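# Clip the netting's taped edge to the middle hoop

## Task

Attach a clip (peg) so it holds the netting's taped edge against the closer leg of the middle hoop. The clip must sit at right angles to that leg, and the leg must lie entirely between its jaws. At the spot where the jaws bite on the leg, the tape must span the full jaw width on each side. The clips already on the two outer hoops must still be holding the netting at the end.

## Robot and tools

Robot: two arms, left_arm (on the scene's +y side) and right_arm, each ending in a five-finger hand. right_arm has a right hand and left_arm its mirror image. Calibrated bases in the scene frame: left_arm at (-0.017, +0.236, +0.009) m, quat_wxyz (+1.000, 0, 0, -0.006); right_arm at (+0.036, -0.341, +0.025) m, quat_wxyz (+1.000, 0, 0, -0.013). Scene frame: origin at table-top height between the nominal bases, +z up, +x out over the table.

Hand point: a point fixed to the palm, 0.05 m in front of it and 0.15 m from the wrist mount along the fingers. Its +z runs along straight fingers, +y out of the palm, +x across the palm away from the thumb on the right hand (toward the thumb on the left hand). Straight fingertips reach 0.06-0.07 m past the point along +z, their centre lines 0.06 m behind it along -y. A wrist bracket on the little-finger side sticks out and can strike things.

Readings: end_effector_position (m) and end_effector_quat_wxyz are in each arm's own base frame and may be off by a few cm. "Hand target" is the last commanded pose after clipping; new offsets count from it. The arm often rests 1-3 cm (up to 5 cm) short, usually low, without touching anything; send the remaining distance as a fresh offset. Joint positions, velocities and torques are also reported (torques are raw drive output, with offsets and noise). Hand lines hand_measured, hand_stopped_by (moving, target, force, stalled, fault) and hand_load_n (N at fingertip, positive when pushed open) each give six values in motor order. A grip that slips shows as hand_load_n dropping near 0.

execute_actions(actions, cameras): actions is a list of actions; each action is a list of 1 to 15 rows, one row per 1/30 s step; a shorter list keeps its final row until step 15. Each row is one flat list of 28 numbers, all in [-1, 1], covering both arms: left_arm dx, dy, dz, rx, ry, rz, then left hand little, ring, middle, index, thumb_bend, thumb_turn, force_limit, speed; then the same 14 for right_arm. The six pose numbers are an offset, not a pose: displacement and rotation vector relative to that arm's Hand target at the start of the action, along that arm's base axes, turning about the Hand target position; 1.0 equals 0.6 m or 180 degrees. Every row in an action counts from the same start, so a repeated offset in a later action moves further. All zeros for an arm asks nothing new. The six finger numbers are absolute targets: +1 open/straight, -1 closed; thumb_turn +1 beside the palm, -1 opposite the fingers. force_limit runs linearly from about 0 N (-1) to 10 N (+1), 15 N for the two thumb motors. speed rises from near zero at -1 to full at +0.48 and above. To leave a hand alone, resend its last executed eight numbers; before any were sent, use hand_measured plus hand_force_limit and hand_speed. Images return only for an empty actions list or when cameras names them.

move(target, speed, blend, blocking, cameras): target is one 28-number row or a list of up to 15 such rows; every row's pose numbers are offsets from the Hand targets at the move's start, not from the previous row. speed is m/s, 0.002 to 4.3 (default 0.25), turns at twice that in rad/s; one value or one per target. blend is a corner radius in m (0 = stop at each target). blocking=false returns early while the arms keep going. Paths are straight, do not avoid obstacles, and cap at 10 s. The result adds a move: line (done, off_target, moving, held, fault; limits=paced or limits=held).

wait(seconds 0-3600) lets things run; stop() brakes a running move; zoom_image(camera, region [x0, y0, x1, y1] pixels, at most 504 by 504) enlarges part of the latest image; show_instructions() shows the reference pages; finished_scene(scene=1) ends the scene permanently.

Cameras (all 672x504): cam_high, cam_low, cam_front, cam_level, cam_over, cam_left_wrist, cam_right_wrist.

Gripping: with thumb turned in front, the hand wraps objects about 0.035-0.065 m thick, or a handle down to 0.025 m; thumb tip against index pad can pinch light items. For a soft grip close at speed -0.94 or lower. To squeeze harder, raise force_limit and send a target more closed than hand_measured; to release, send one more open.

Motion limits: commanded orientation is clipped to within 40 degrees of the measured one per step. Joint ranges (rad): waist -2.880 to 2.880, shoulder 0.000 to 3.142, elbow 0.000 to 3.019, wrist pitch -1.693 to 1.571, wrist yaw -1.571 to 1.571, wrist roll -2.094 to 2.094. An arm blocked by something keeps pushing; command it back past its hand point to relieve it.

Avoid: dropping or flinging parts, releasing moving parts, fast impacts, hard pressing, letting anything leave the table, collisions between the two hands or one hand closing on the other, and long stretched or loaded holds that heat motors (MOTOR HOT at 85 C, arm goes limp at 100 C).

Each tool is called after "Request:" as name(argument=value, ...), one argument or row to a line, values as JSON.

Reference images:

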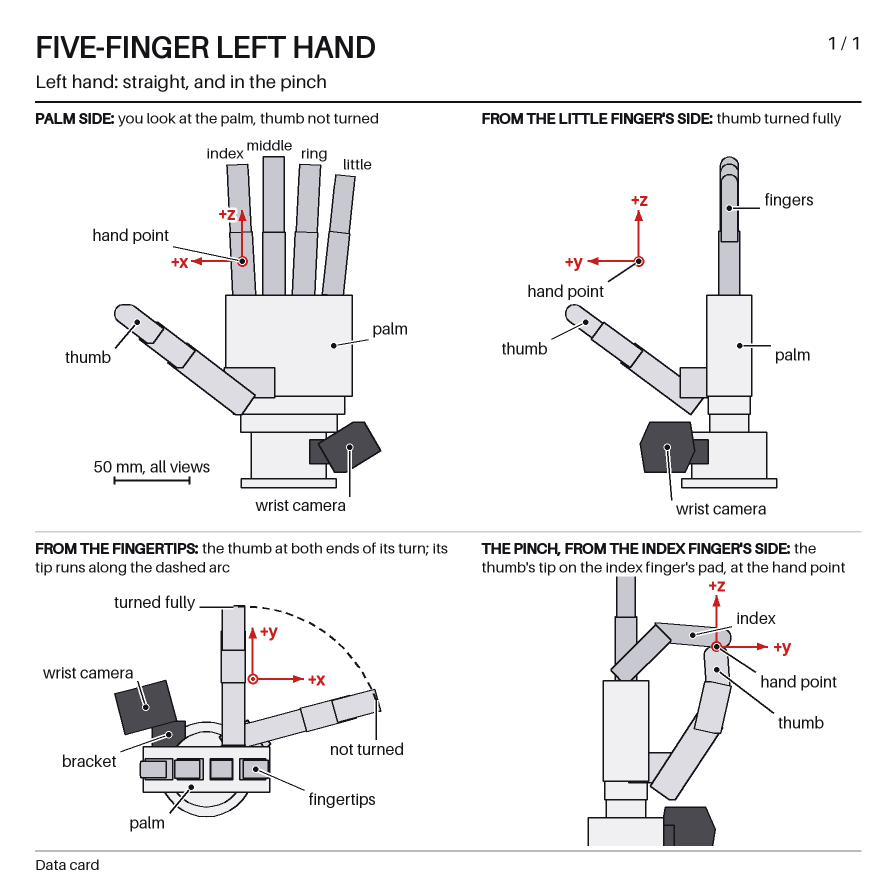

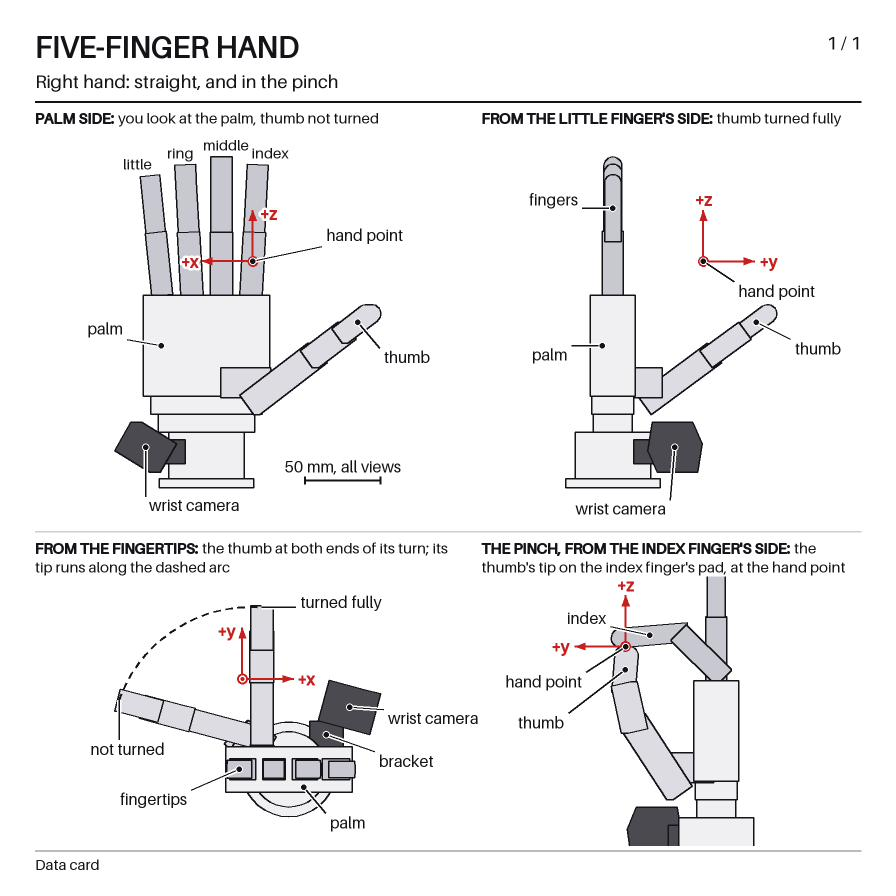

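## Session

Request:
execute_actions(
  actions=[],
  cameras=["all"],
)

Scene clock: 0.00 s.
left_arm: end_effector_position=(+0.2761, +0.1859, +0.2545) hand_measured=(+1.000, +1.000, +1.000, +1.000, +1.000, +1.000) hand_load_n=(+0.0, +0.0, +0.0, +0.0, +0.0, +0.0) hand_stopped_by=(target, target, target, target, target, target) hand_force_limit=0.00 hand_speed=-0.80 end_effector_quat_wxyz=(+0.711, -0.568, +0.414, -0.026) | right_arm: end_effector_position=(+0.3822, -0.0732, +0.1593) hand_measured=(+1.000, +1.000, +1.000, +1.000, +1.000, +1.000) hand_load_n=(+0.0, +0.0, +0.0, +0.0, +0.0, +0.0) hand_stopped_by=(target, target, target, target, target, target) hand_force_limit=0.00 hand_speed=-0.80 end_effector_quat_wxyz=(+0.048, +0.963, +0.243, -0.104)
Joint positions: left_arm=[0.172 0.448 0.349 0.117 -0.732 0.605] | right_arm=[0.053 1.494 1.225 -1.489 0.134 -2]
Joint velocities: within noise
Joint torques (N m): no reading
Heat: left arm: hottest elbow 39 °C; right arm: hottest shoulder 36 °C.
Hand target: left_arm +0.2779, +0.1862, +0.2662; +0.717, -0.566, +0.406, -0.032 | right_arm +0.3909, -0.0728, +0.1703; +0.051, +0.965, +0.242, -0.089

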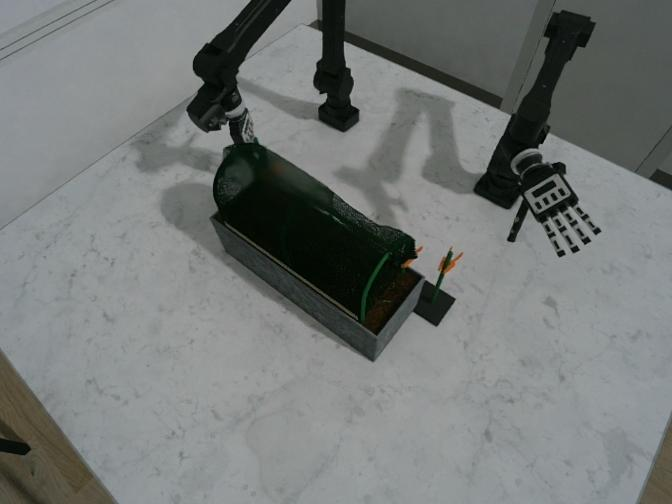

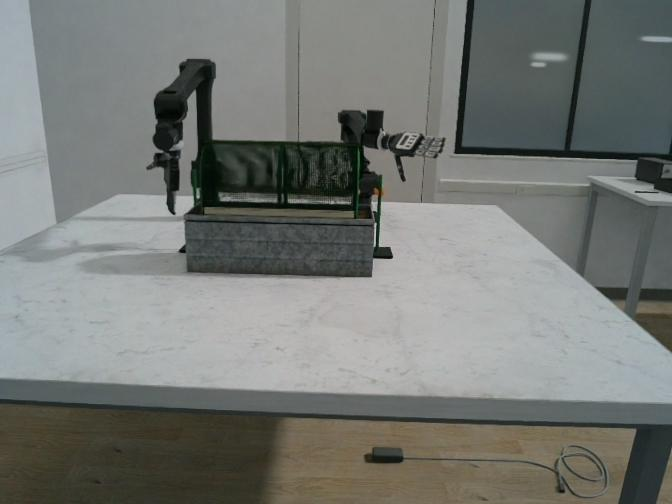

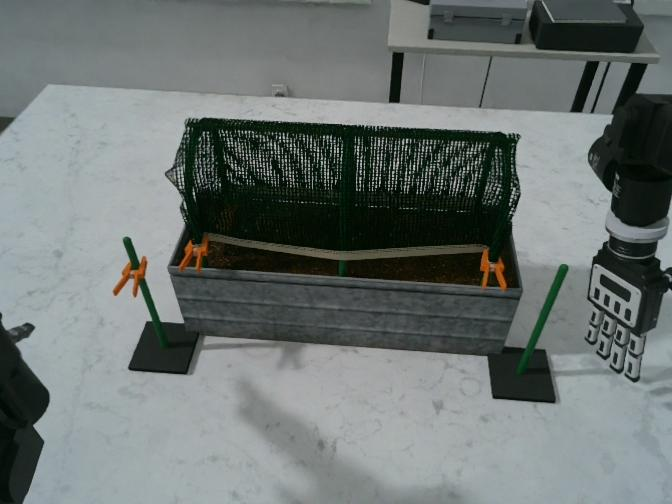

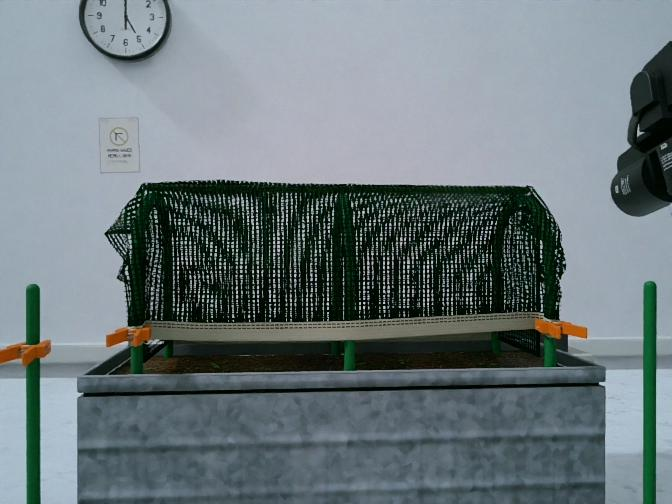

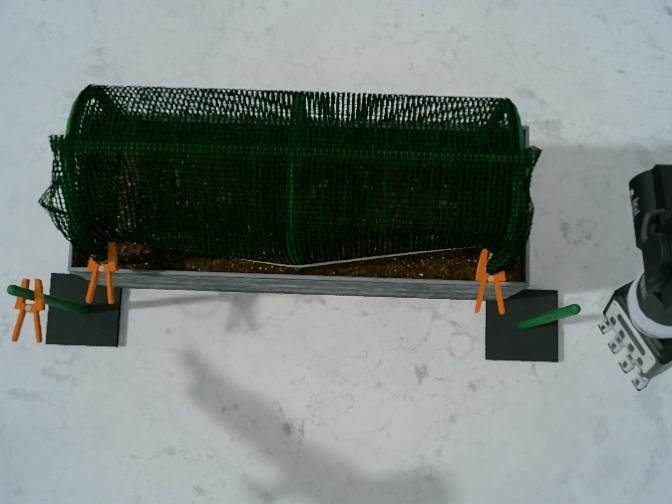

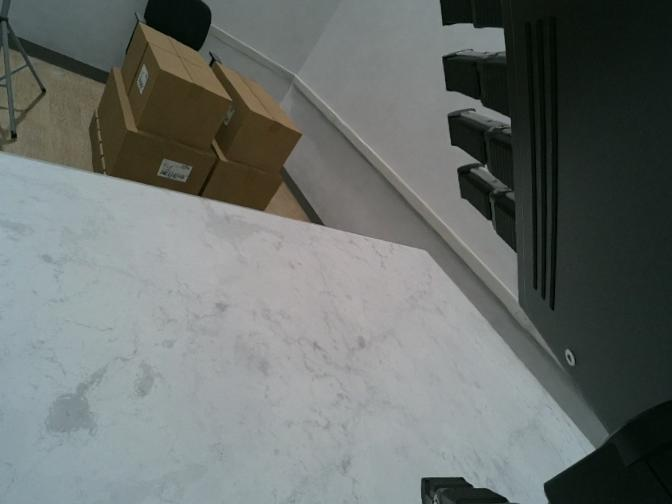

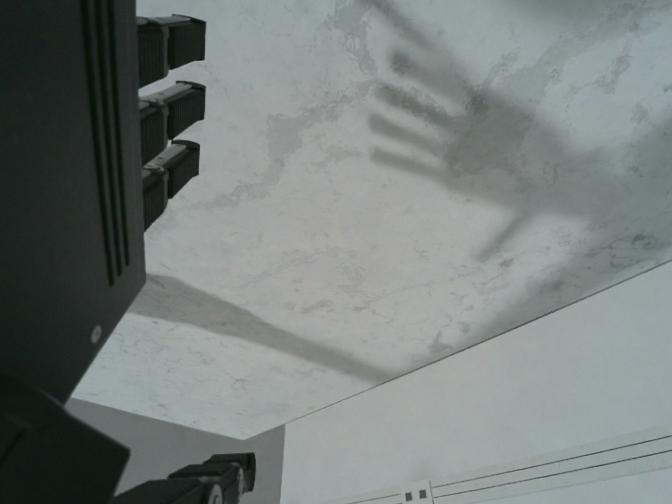

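Request:
zoom_image(
  camera="cam_front",
  region=[90, 210, 230, 400],
)

Request:
zoom_image(
  camera="cam_front",
  region=[280, 200, 400, 300],
)

Request:
zoom_image(
  camera="cam_level",
  region=[280, 280, 420, 400],
)

Request:
zoom_image(
  camera="cam_level",
  region=[0, 270, 170, 420],
)

Request:
zoom_image(
  camera="cam_over",
  region=[0, 220, 150, 360],
)

Scaled by 2.653.

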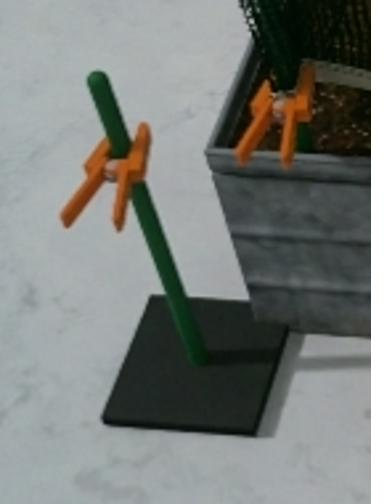

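Scaled by 4.200.

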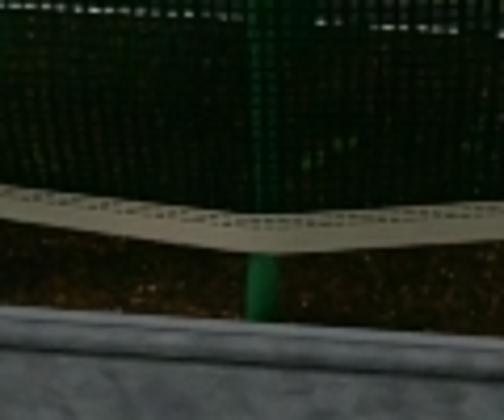

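Scaled by 3.600.

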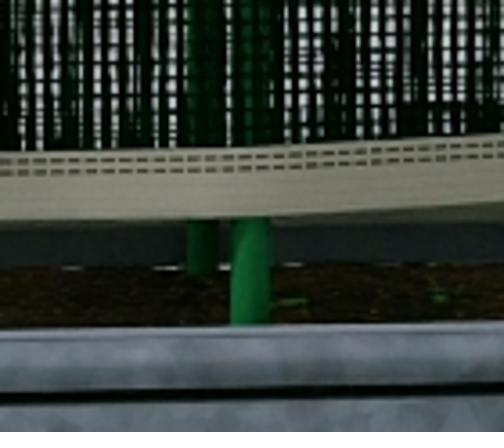

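Scaled by 2.965.

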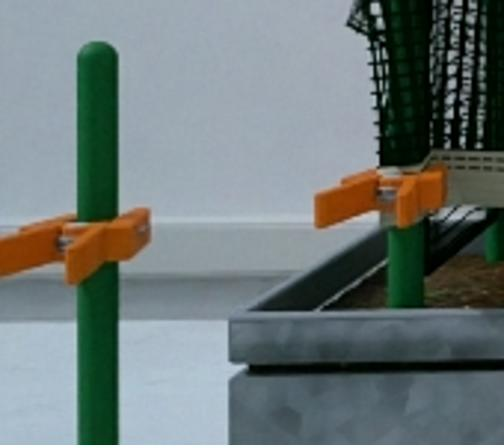

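Scaled by 3.360.

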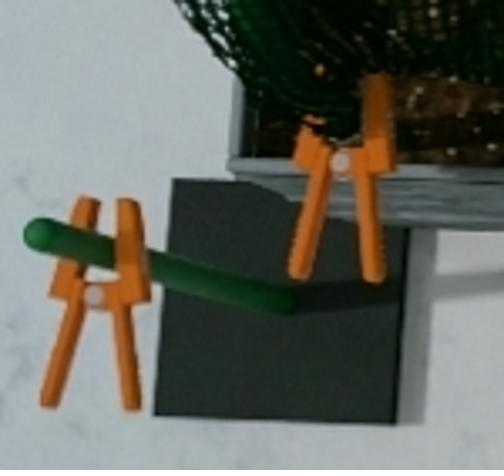

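Request:
zoom_image(
  camera="cam_level",
  region=[500, 290, 610, 390],
)

Request:
zoom_image(
  camera="cam_over",
  region=[440, 220, 590, 360],
)

Request:
zoom_image(
  camera="cam_front",
  region=[440, 220, 580, 410],
)

Request:
zoom_image(
  camera="cam_over",
  region=[240, 220, 360, 300],
)

Request:
zoom_image(
  camera="cam_high",
  region=[340, 200, 500, 340],
)

Scaled by 4.582.

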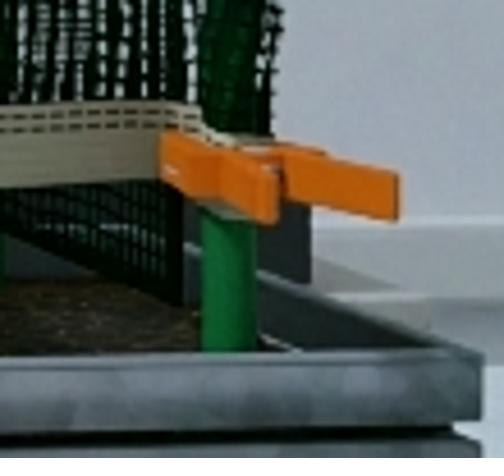

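Scaled by 3.360.

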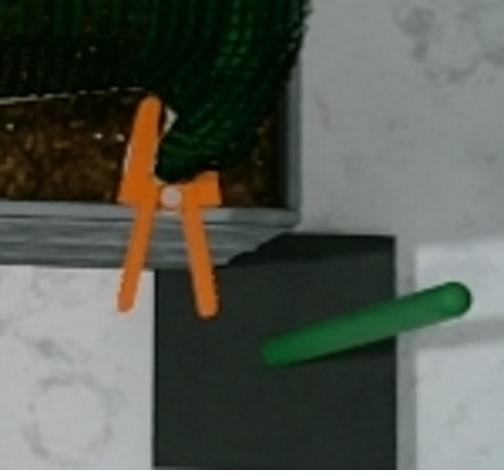

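Scaled by 2.653.

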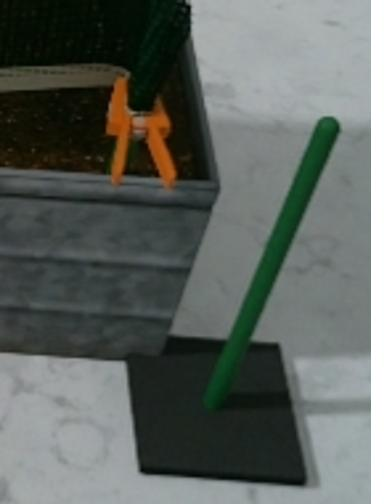

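Scaled by 4.200.

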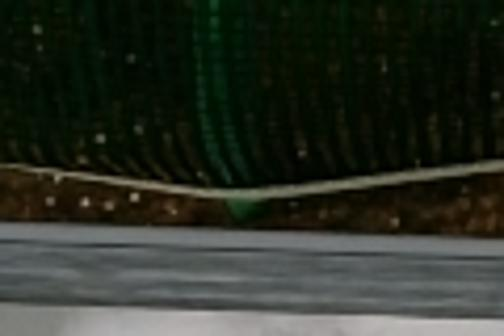

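Scaled by 3.150.

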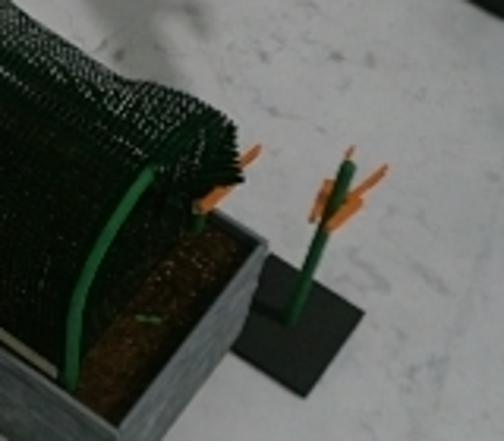

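Request:
move(
  target=[
    [-0.1, 0.2, 0.06, 0, 0, 0.1, 1, 1, 1, 1, 1, 1, 0, -0.8, 0, 0, 0.283, 0, 0, 0, 1, 1, 1, 1, 1, 1, 0, -0.8],
    [-0.213, 0.44, 0.106, 0, 0, 0.22, 1, 1, 1, 1, 1, 1, 0, -0.8, -0.085, 0.288, 0.283, 0.286, -0.485, 0.0217, 1, 1, 1, 1, 1, 1, 0, -0.8],
  ],
  speed=0.25,
  blend=0.03,
  cameras=["cam_high", "cam_over", "cam_front"],
)

Scene clock: 188.30 s.
left_arm: end_effector_position=(+0.1504, +0.4379, +0.3045) hand_measured=(+1.000, +1.000, +1.000, +1.000, +1.000, +1.000) hand_load_n=(+0.0, +0.0, +0.0, +0.0, +0.0, +0.0) hand_stopped_by=(target, target, target, target, target, target) hand_force_limit=0.00 hand_speed=-0.80 end_effector_quat_wxyz=(+0.669, -0.679, +0.213, +0.214) | right_arm: end_effector_position=(+0.3402, +0.0964, +0.3305) hand_measured=(+1.000, +1.000, +1.000, +1.000, +1.000, +1.000) hand_load_n=(+0.0, +0.0, +0.0, +0.0, +0.0, +0.0) hand_stopped_by=(target, target, target, target, target, target) hand_force_limit=0.00 hand_speed=-0.80 end_effector_quat_wxyz=(-0.176, +0.694, +0.184, +0.673)
Joint positions: left_arm=[0.99 0.931 0.667 0.248 -0.588 0.605] | right_arm=[0.363 0.39 0.474 -0.115 -0.152 -1.58]
Joint torques (N m): left_arm=[1.61 -5.66 11.52 2.56 -0.14 0.05] | right_arm=[0.15 2.43 9.8 3.82 0.02 0]
Heat: left arm: hottest elbow 48 °C; right arm: hottest elbow 39 °C.
Hand target: left_arm +0.1500, +0.4502, +0.3300; +0.685, -0.670, +0.190, +0.213 | right_arm +0.3399, +0.1000, +0.3402; -0.183, +0.683, +0.183, +0.683
Off the commanded pose: left_arm 0.028 m, 3 deg | right_arm 0.010 m, 2 deg.
move: off_target (left_arm)
Images, in order (width x height): cam_high 672x504, cam_front 672x504, cam_over 672x504.

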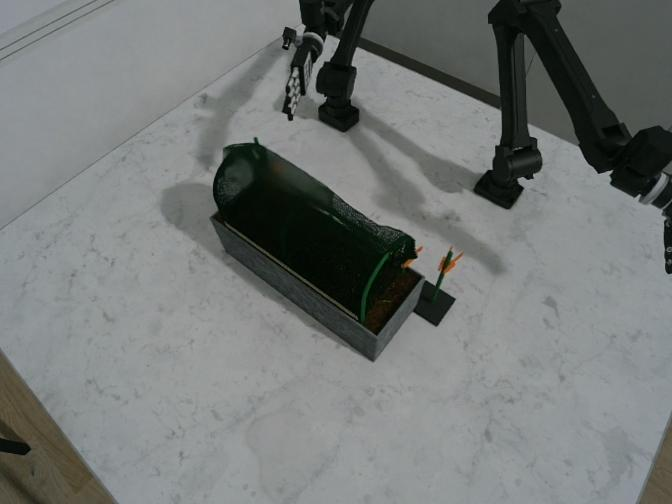

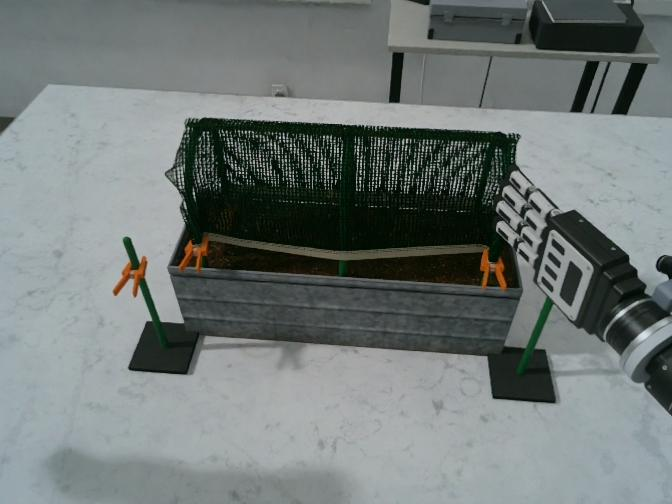

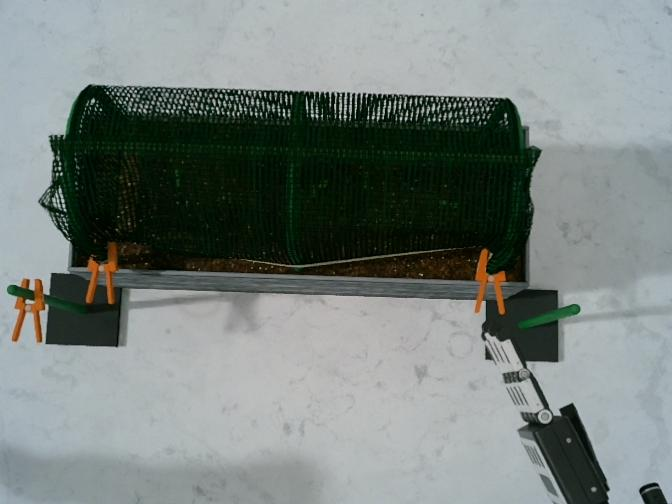

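Request:
zoom_image(
  camera="cam_over",
  region=[440, 290, 640, 504],
)

Scaled by 2.355.

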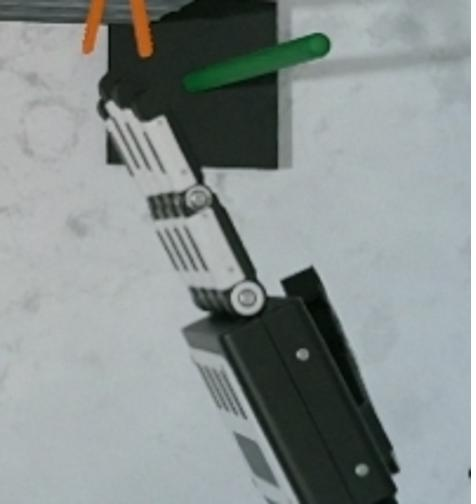

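Request:
move(
  target=[0, 0, 0, 0, 0, 0, 1, 1, 1, 1, 1, 1, 0, -0.8, -0.1352, 0.8132, -0.1087, 0, 0, 0.1306, 1, 1, 1, 0.3, 1, -0.72, -0.4, -0.5],
  speed=0.25,
  cameras=["all"],
)

Scene clock: 239.87 s.
left_arm: end_effector_position=(+0.1504, +0.4379, +0.3045) hand_measured=(+1.000, +1.000, +1.000, +1.000, +1.000, +1.000) hand_load_n=(+0.0, +0.0, +0.0, +0.0, +0.0, +0.0) hand_stopped_by=(target, target, target, target, target, target) hand_force_limit=0.00 hand_speed=-0.80 end_effector_quat_wxyz=(+0.669, -0.679, +0.213, +0.214) | right_arm: end_effector_position=(+0.2575, +0.5695, +0.2385) hand_measured=(+1.000, +1.000, +1.000, +0.300, +1.000, -0.720) hand_load_n=(+0.0, +0.0, +0.0, +0.0, +0.0, +0.5) hand_stopped_by=(target, target, target, target, target, target) hand_force_limit=-0.40 hand_speed=-0.50 end_effector_quat_wxyz=(-0.293, +0.649, +0.339, +0.614)
Joint positions: left_arm=[0.99 0.931 0.667 0.248 -0.588 0.605] | right_arm=[1.368 1.542 0.917 0.543 0.44 -1.572]
Joint torques (N m): left_arm=[1.61 -5.6 11.52 2.56 -0.14 0.05] | right_arm=[-0.26 -12.28 11.93 3.6 -0.05 -0.07]
Heat: left arm: hottest elbow 51 °C; right arm: hottest elbow 41 °C.
Hand target: left_arm +0.1500, +0.4502, +0.3300; +0.685, -0.670, +0.190, +0.213 | right_arm +0.2589, +0.5879, +0.2747; -0.318, +0.631, +0.318, +0.632
Off the commanded pose: left_arm 0.028 m, 3 deg | right_arm 0.041 m, 5 deg.
move: off_target (right_arm)

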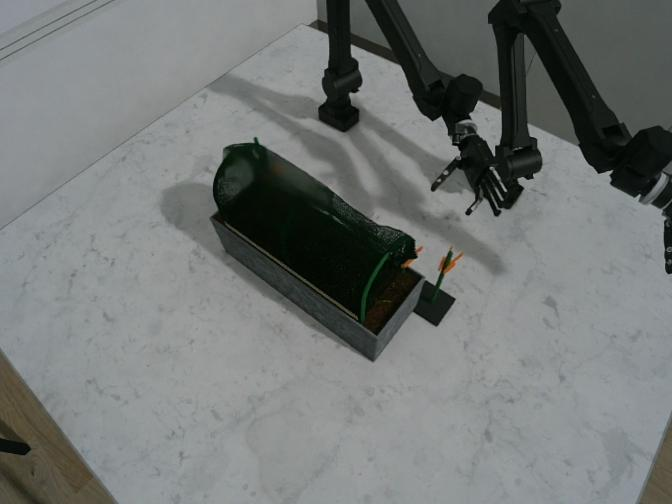

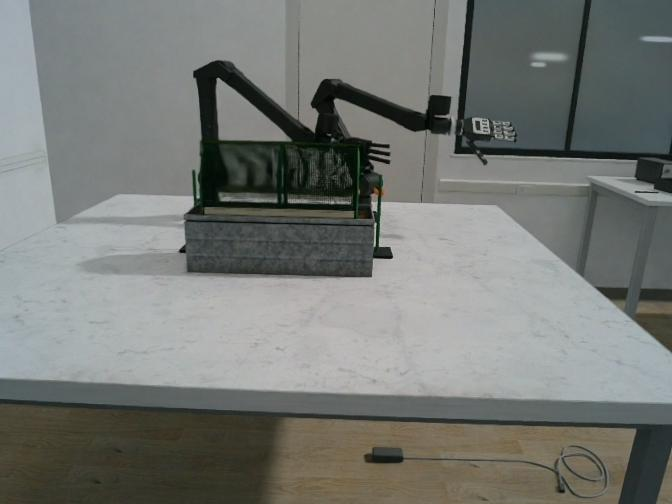

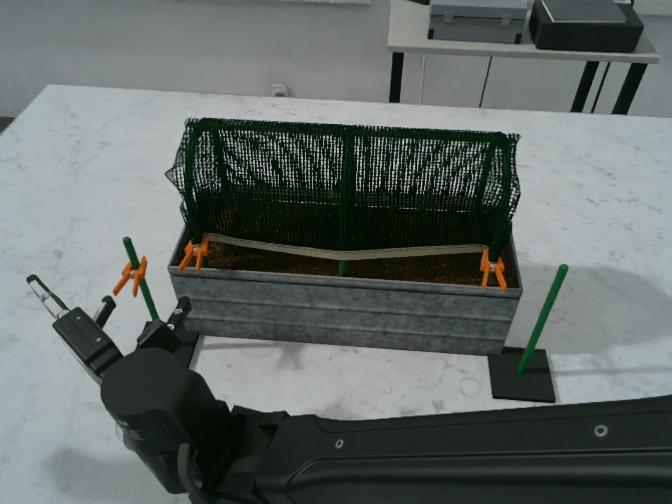

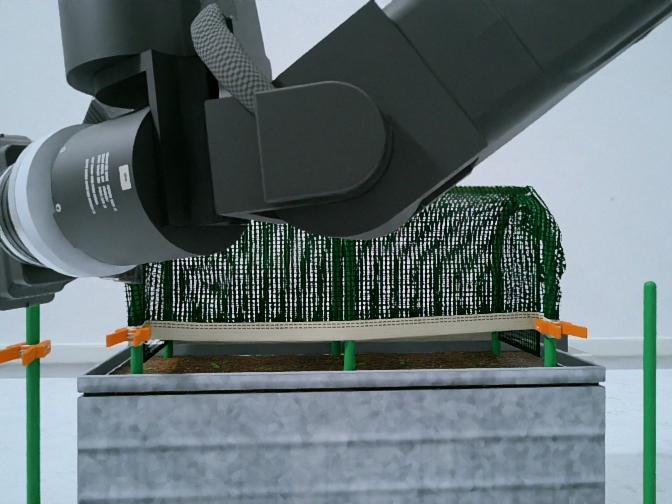

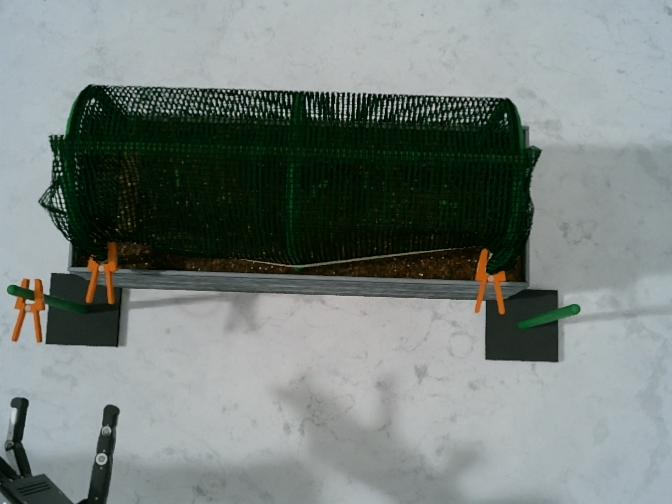

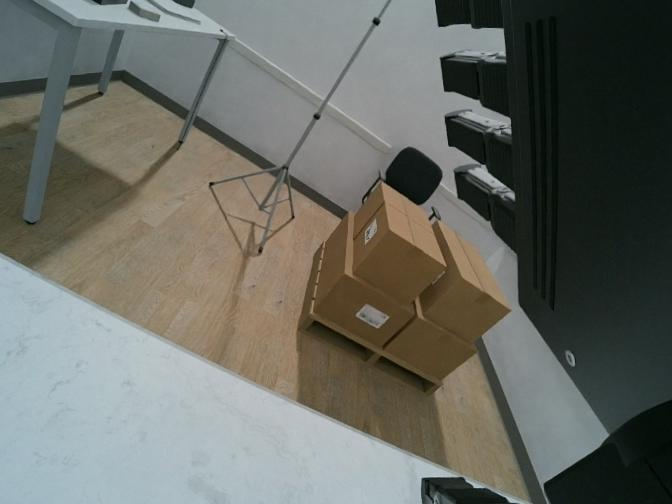

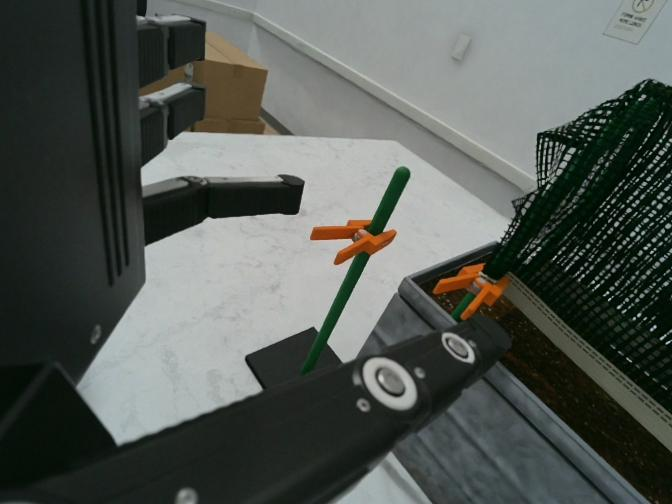

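Request:
zoom_image(
  camera="cam_over",
  region=[0, 270, 200, 504],
)

Request:
zoom_image(
  camera="cam_right_wrist",
  region=[220, 140, 520, 400],
)

Scaled by 2.154.

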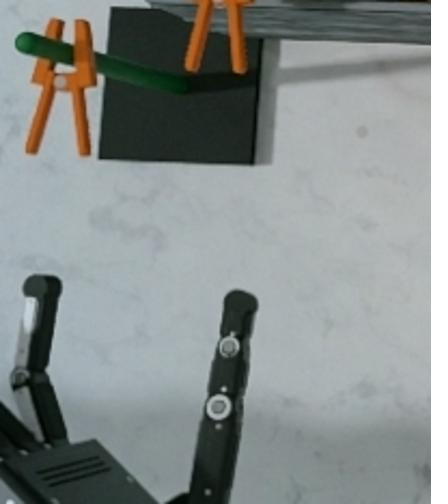

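Scaled by 1.680.

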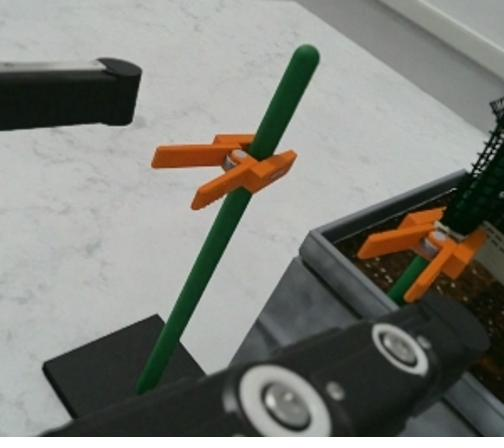

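Request:
move(
  target=[0, 0, 0, 0, 0, 0, 1, 1, 1, 1, 1, 1, 0, -0.8, 0.003, 0.128, -0.107, 0.0201, -0.0149, 0, 1, 1, 1, 0.3, 1, -0.72, -0.4, -0.5],
  speed=0.12,
  cameras=["cam_high", "cam_front", "cam_level", "cam_over", "cam_right_wrist"],
)

Scene clock: 268.57 s.
left_arm: end_effector_position=(+0.1504, +0.4379, +0.3045) hand_measured=(+1.000, +1.000, +1.000, +1.000, +1.000, +1.000) hand_load_n=(+0.0, +0.0, +0.0, +0.0, -0.5, +0.0) hand_stopped_by=(target, target, target, target, target, target) hand_force_limit=0.00 hand_speed=-0.80 end_effector_quat_wxyz=(+0.669, -0.679, +0.213, +0.214) | right_arm: end_effector_position=(+0.2633, +0.6463, +0.1783) hand_measured=(+1.000, +1.000, +1.000, +0.300, +1.000, -0.720) hand_load_n=(+0.0, +0.0, +0.0, +0.0, +0.0, +0.0) hand_stopped_by=(target, target, target, target, target, target) hand_force_limit=-0.40 hand_speed=-0.50 end_effector_quat_wxyz=(-0.309, +0.625, +0.323, +0.640)
Joint positions: left_arm=[0.99 0.931 0.667 0.248 -0.588 0.605] | right_arm=[1.388 1.852 1.066 0.797 0.461 -1.602]
Joint torques (N m): left_arm=[1.61 -5.66 11.51 2.56 -0.14 0.05] | right_arm=[0.15 -16.32 10.71 3.6 0.02 -0.15]
Heat: left arm: hottest elbow 52 °C; right arm: hottest elbow 43 °C.
Hand target: left_arm +0.1500, +0.4502, +0.3300; +0.685, -0.670, +0.190, +0.213 | right_arm +0.2606, +0.6647, +0.2106; -0.330, +0.606, +0.306, +0.656
Off the commanded pose: left_arm 0.028 m, 3 deg | right_arm 0.037 m, 4 deg.
move: off_target (right_arm)

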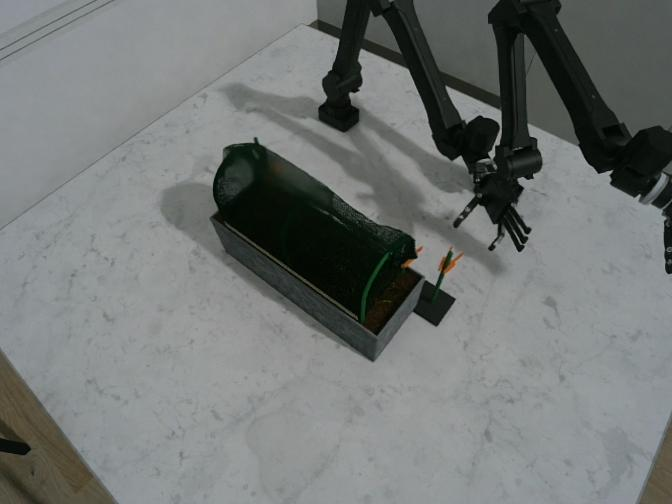

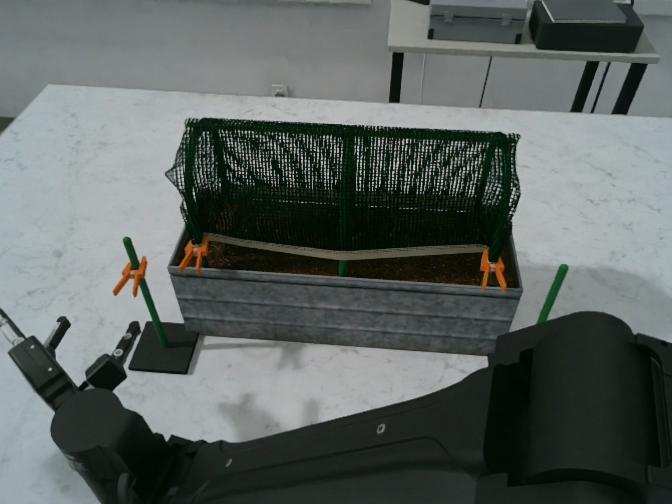

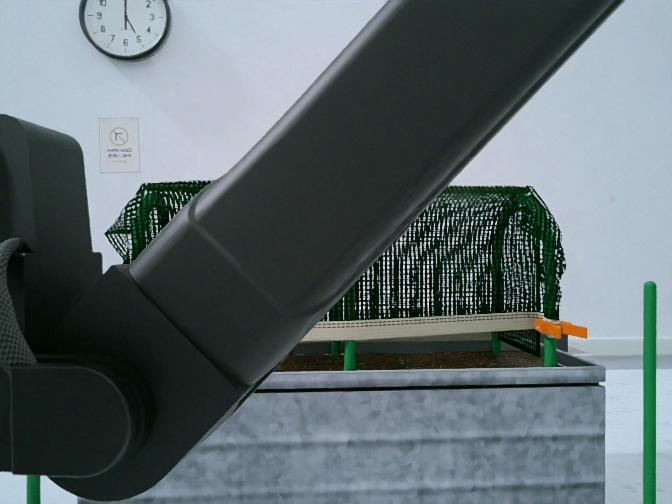

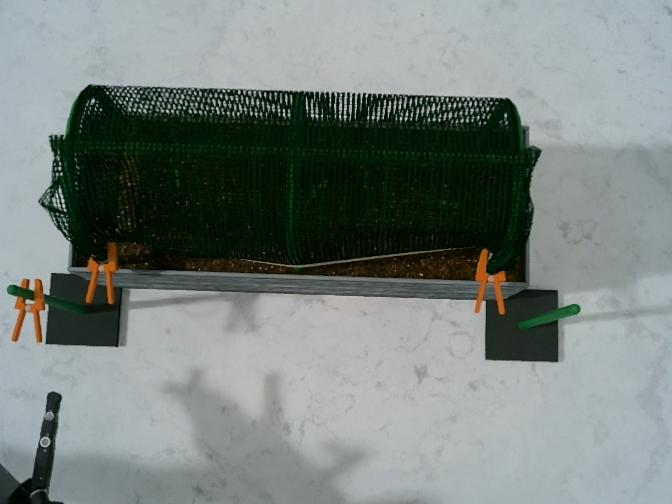

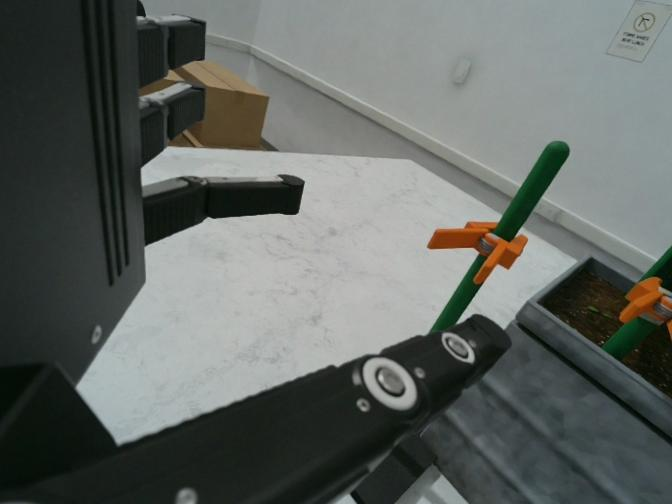

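Request:
move(
  target=[0, 0, 0, 0, 0, 0, 1, 1, 1, 1, 1, 1, 0, -0.8, 0.033, 0.012, -0.045, 0, 0, 0, 1, 1, 1, 0.3, 1, -0.72, -0.4, -0.5],
  speed=0.1,
  cameras=["cam_high", "cam_front", "cam_over", "cam_right_wrist"],
)

Scene clock: 294.80 s.
left_arm: end_effector_position=(+0.1504, +0.4379, +0.3045) hand_measured=(+1.000, +1.000, +1.000, +1.000, +1.000, +1.000) hand_load_n=(-0.5, +0.0, +0.0, +0.0, +0.0, +0.0) hand_stopped_by=(target, target, target, target, target, target) hand_force_limit=0.00 hand_speed=-0.80 end_effector_quat_wxyz=(+0.669, -0.679, +0.213, +0.214) | right_arm: end_effector_position=(+0.2718, +0.6578, +0.1511) hand_measured=(+1.000, +1.000, +1.000, +0.300, +1.000, -0.720) hand_load_n=(+0.0, +0.5, +0.0, +0.0, +0.0, +0.0) hand_stopped_by=(target, target, target, target, target, target) hand_force_limit=-0.40 hand_speed=-0.50 end_effector_quat_wxyz=(-0.313, +0.623, +0.328, +0.637)
Joint positions: left_arm=[0.99 0.931 0.667 0.248 -0.588 0.605] | right_arm=[1.373 1.927 1.09 0.846 0.432 -1.602]
Joint torques (N m): left_arm=[1.67 -5.6 11.52 2.56 -0.14 0.04] | right_arm=[-1.2 -17.32 10.22 3.62 -0.1 -0.12]
Heat: left arm: hottest elbow 52 °C; right arm: hottest elbow 41 °C.
Hand target: left_arm +0.1500, +0.4502, +0.3300; +0.685, -0.670, +0.190, +0.213 | right_arm +0.2804, +0.6719, +0.1834; -0.330, +0.606, +0.306, +0.656
Off the commanded pose: left_arm 0.028 m, 3 deg | right_arm 0.036 m, 4 deg.
move: off_target (right_arm)

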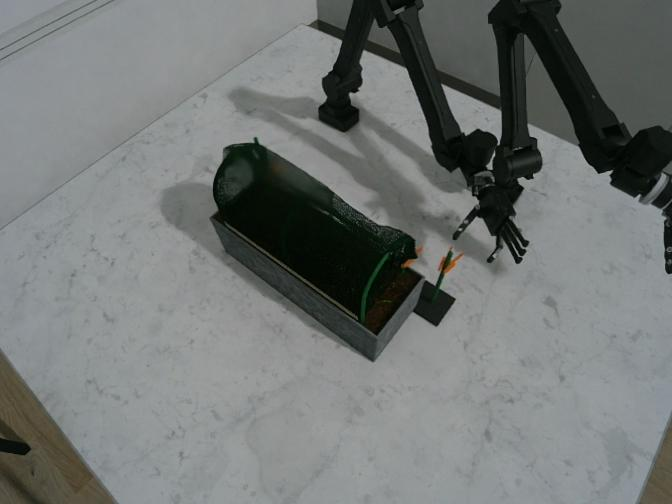

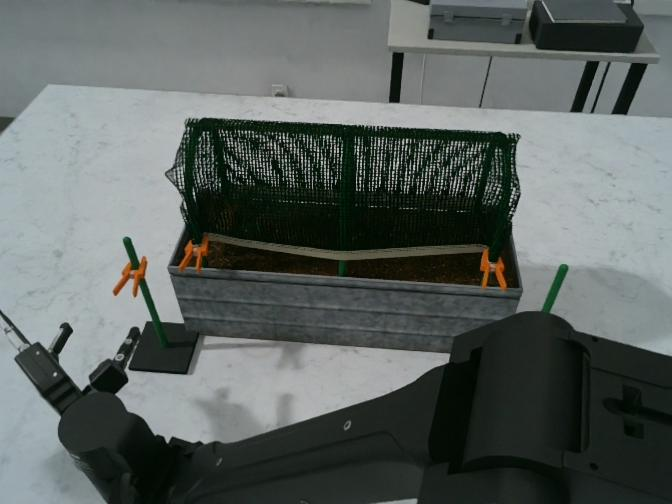

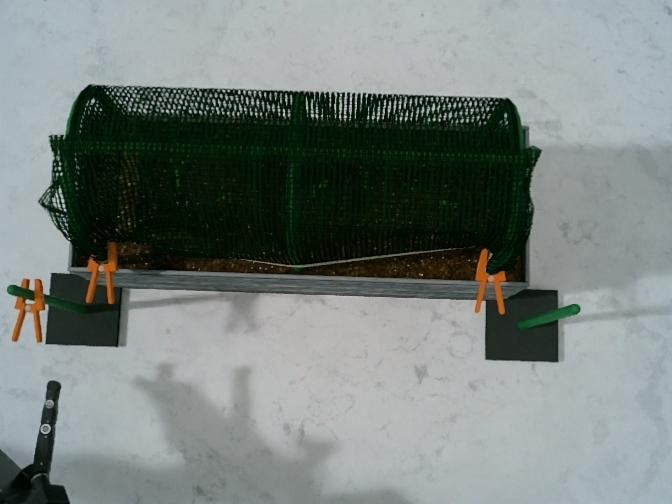

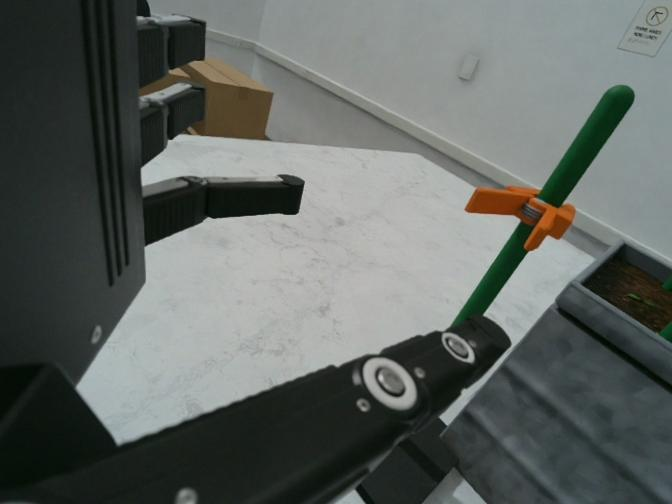

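Request:
zoom_image(
  camera="cam_over",
  region=[0, 270, 140, 504],
)

Request:
zoom_image(
  camera="cam_front",
  region=[0, 220, 220, 420],
)

Request:
zoom_image(
  camera="cam_high",
  region=[400, 150, 560, 330],
)

Request:
zoom_image(
  camera="cam_right_wrist",
  region=[250, 60, 650, 400],
)

Scaled by 2.154.

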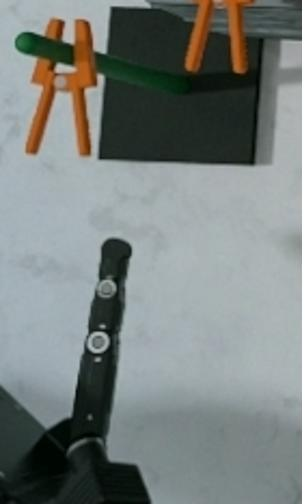

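Scaled by 2.291.

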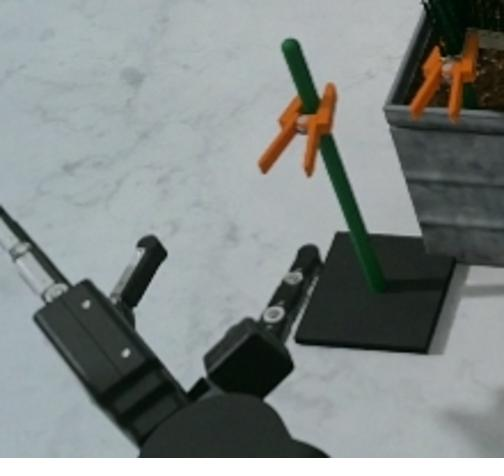

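Scaled by 2.800.

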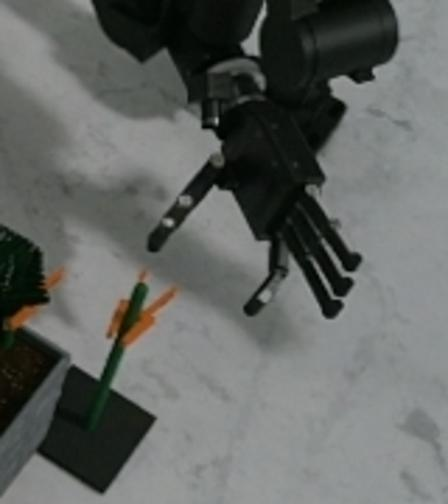

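Scaled by 1.260.

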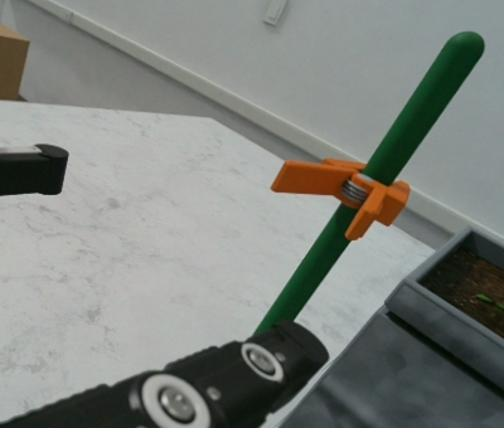

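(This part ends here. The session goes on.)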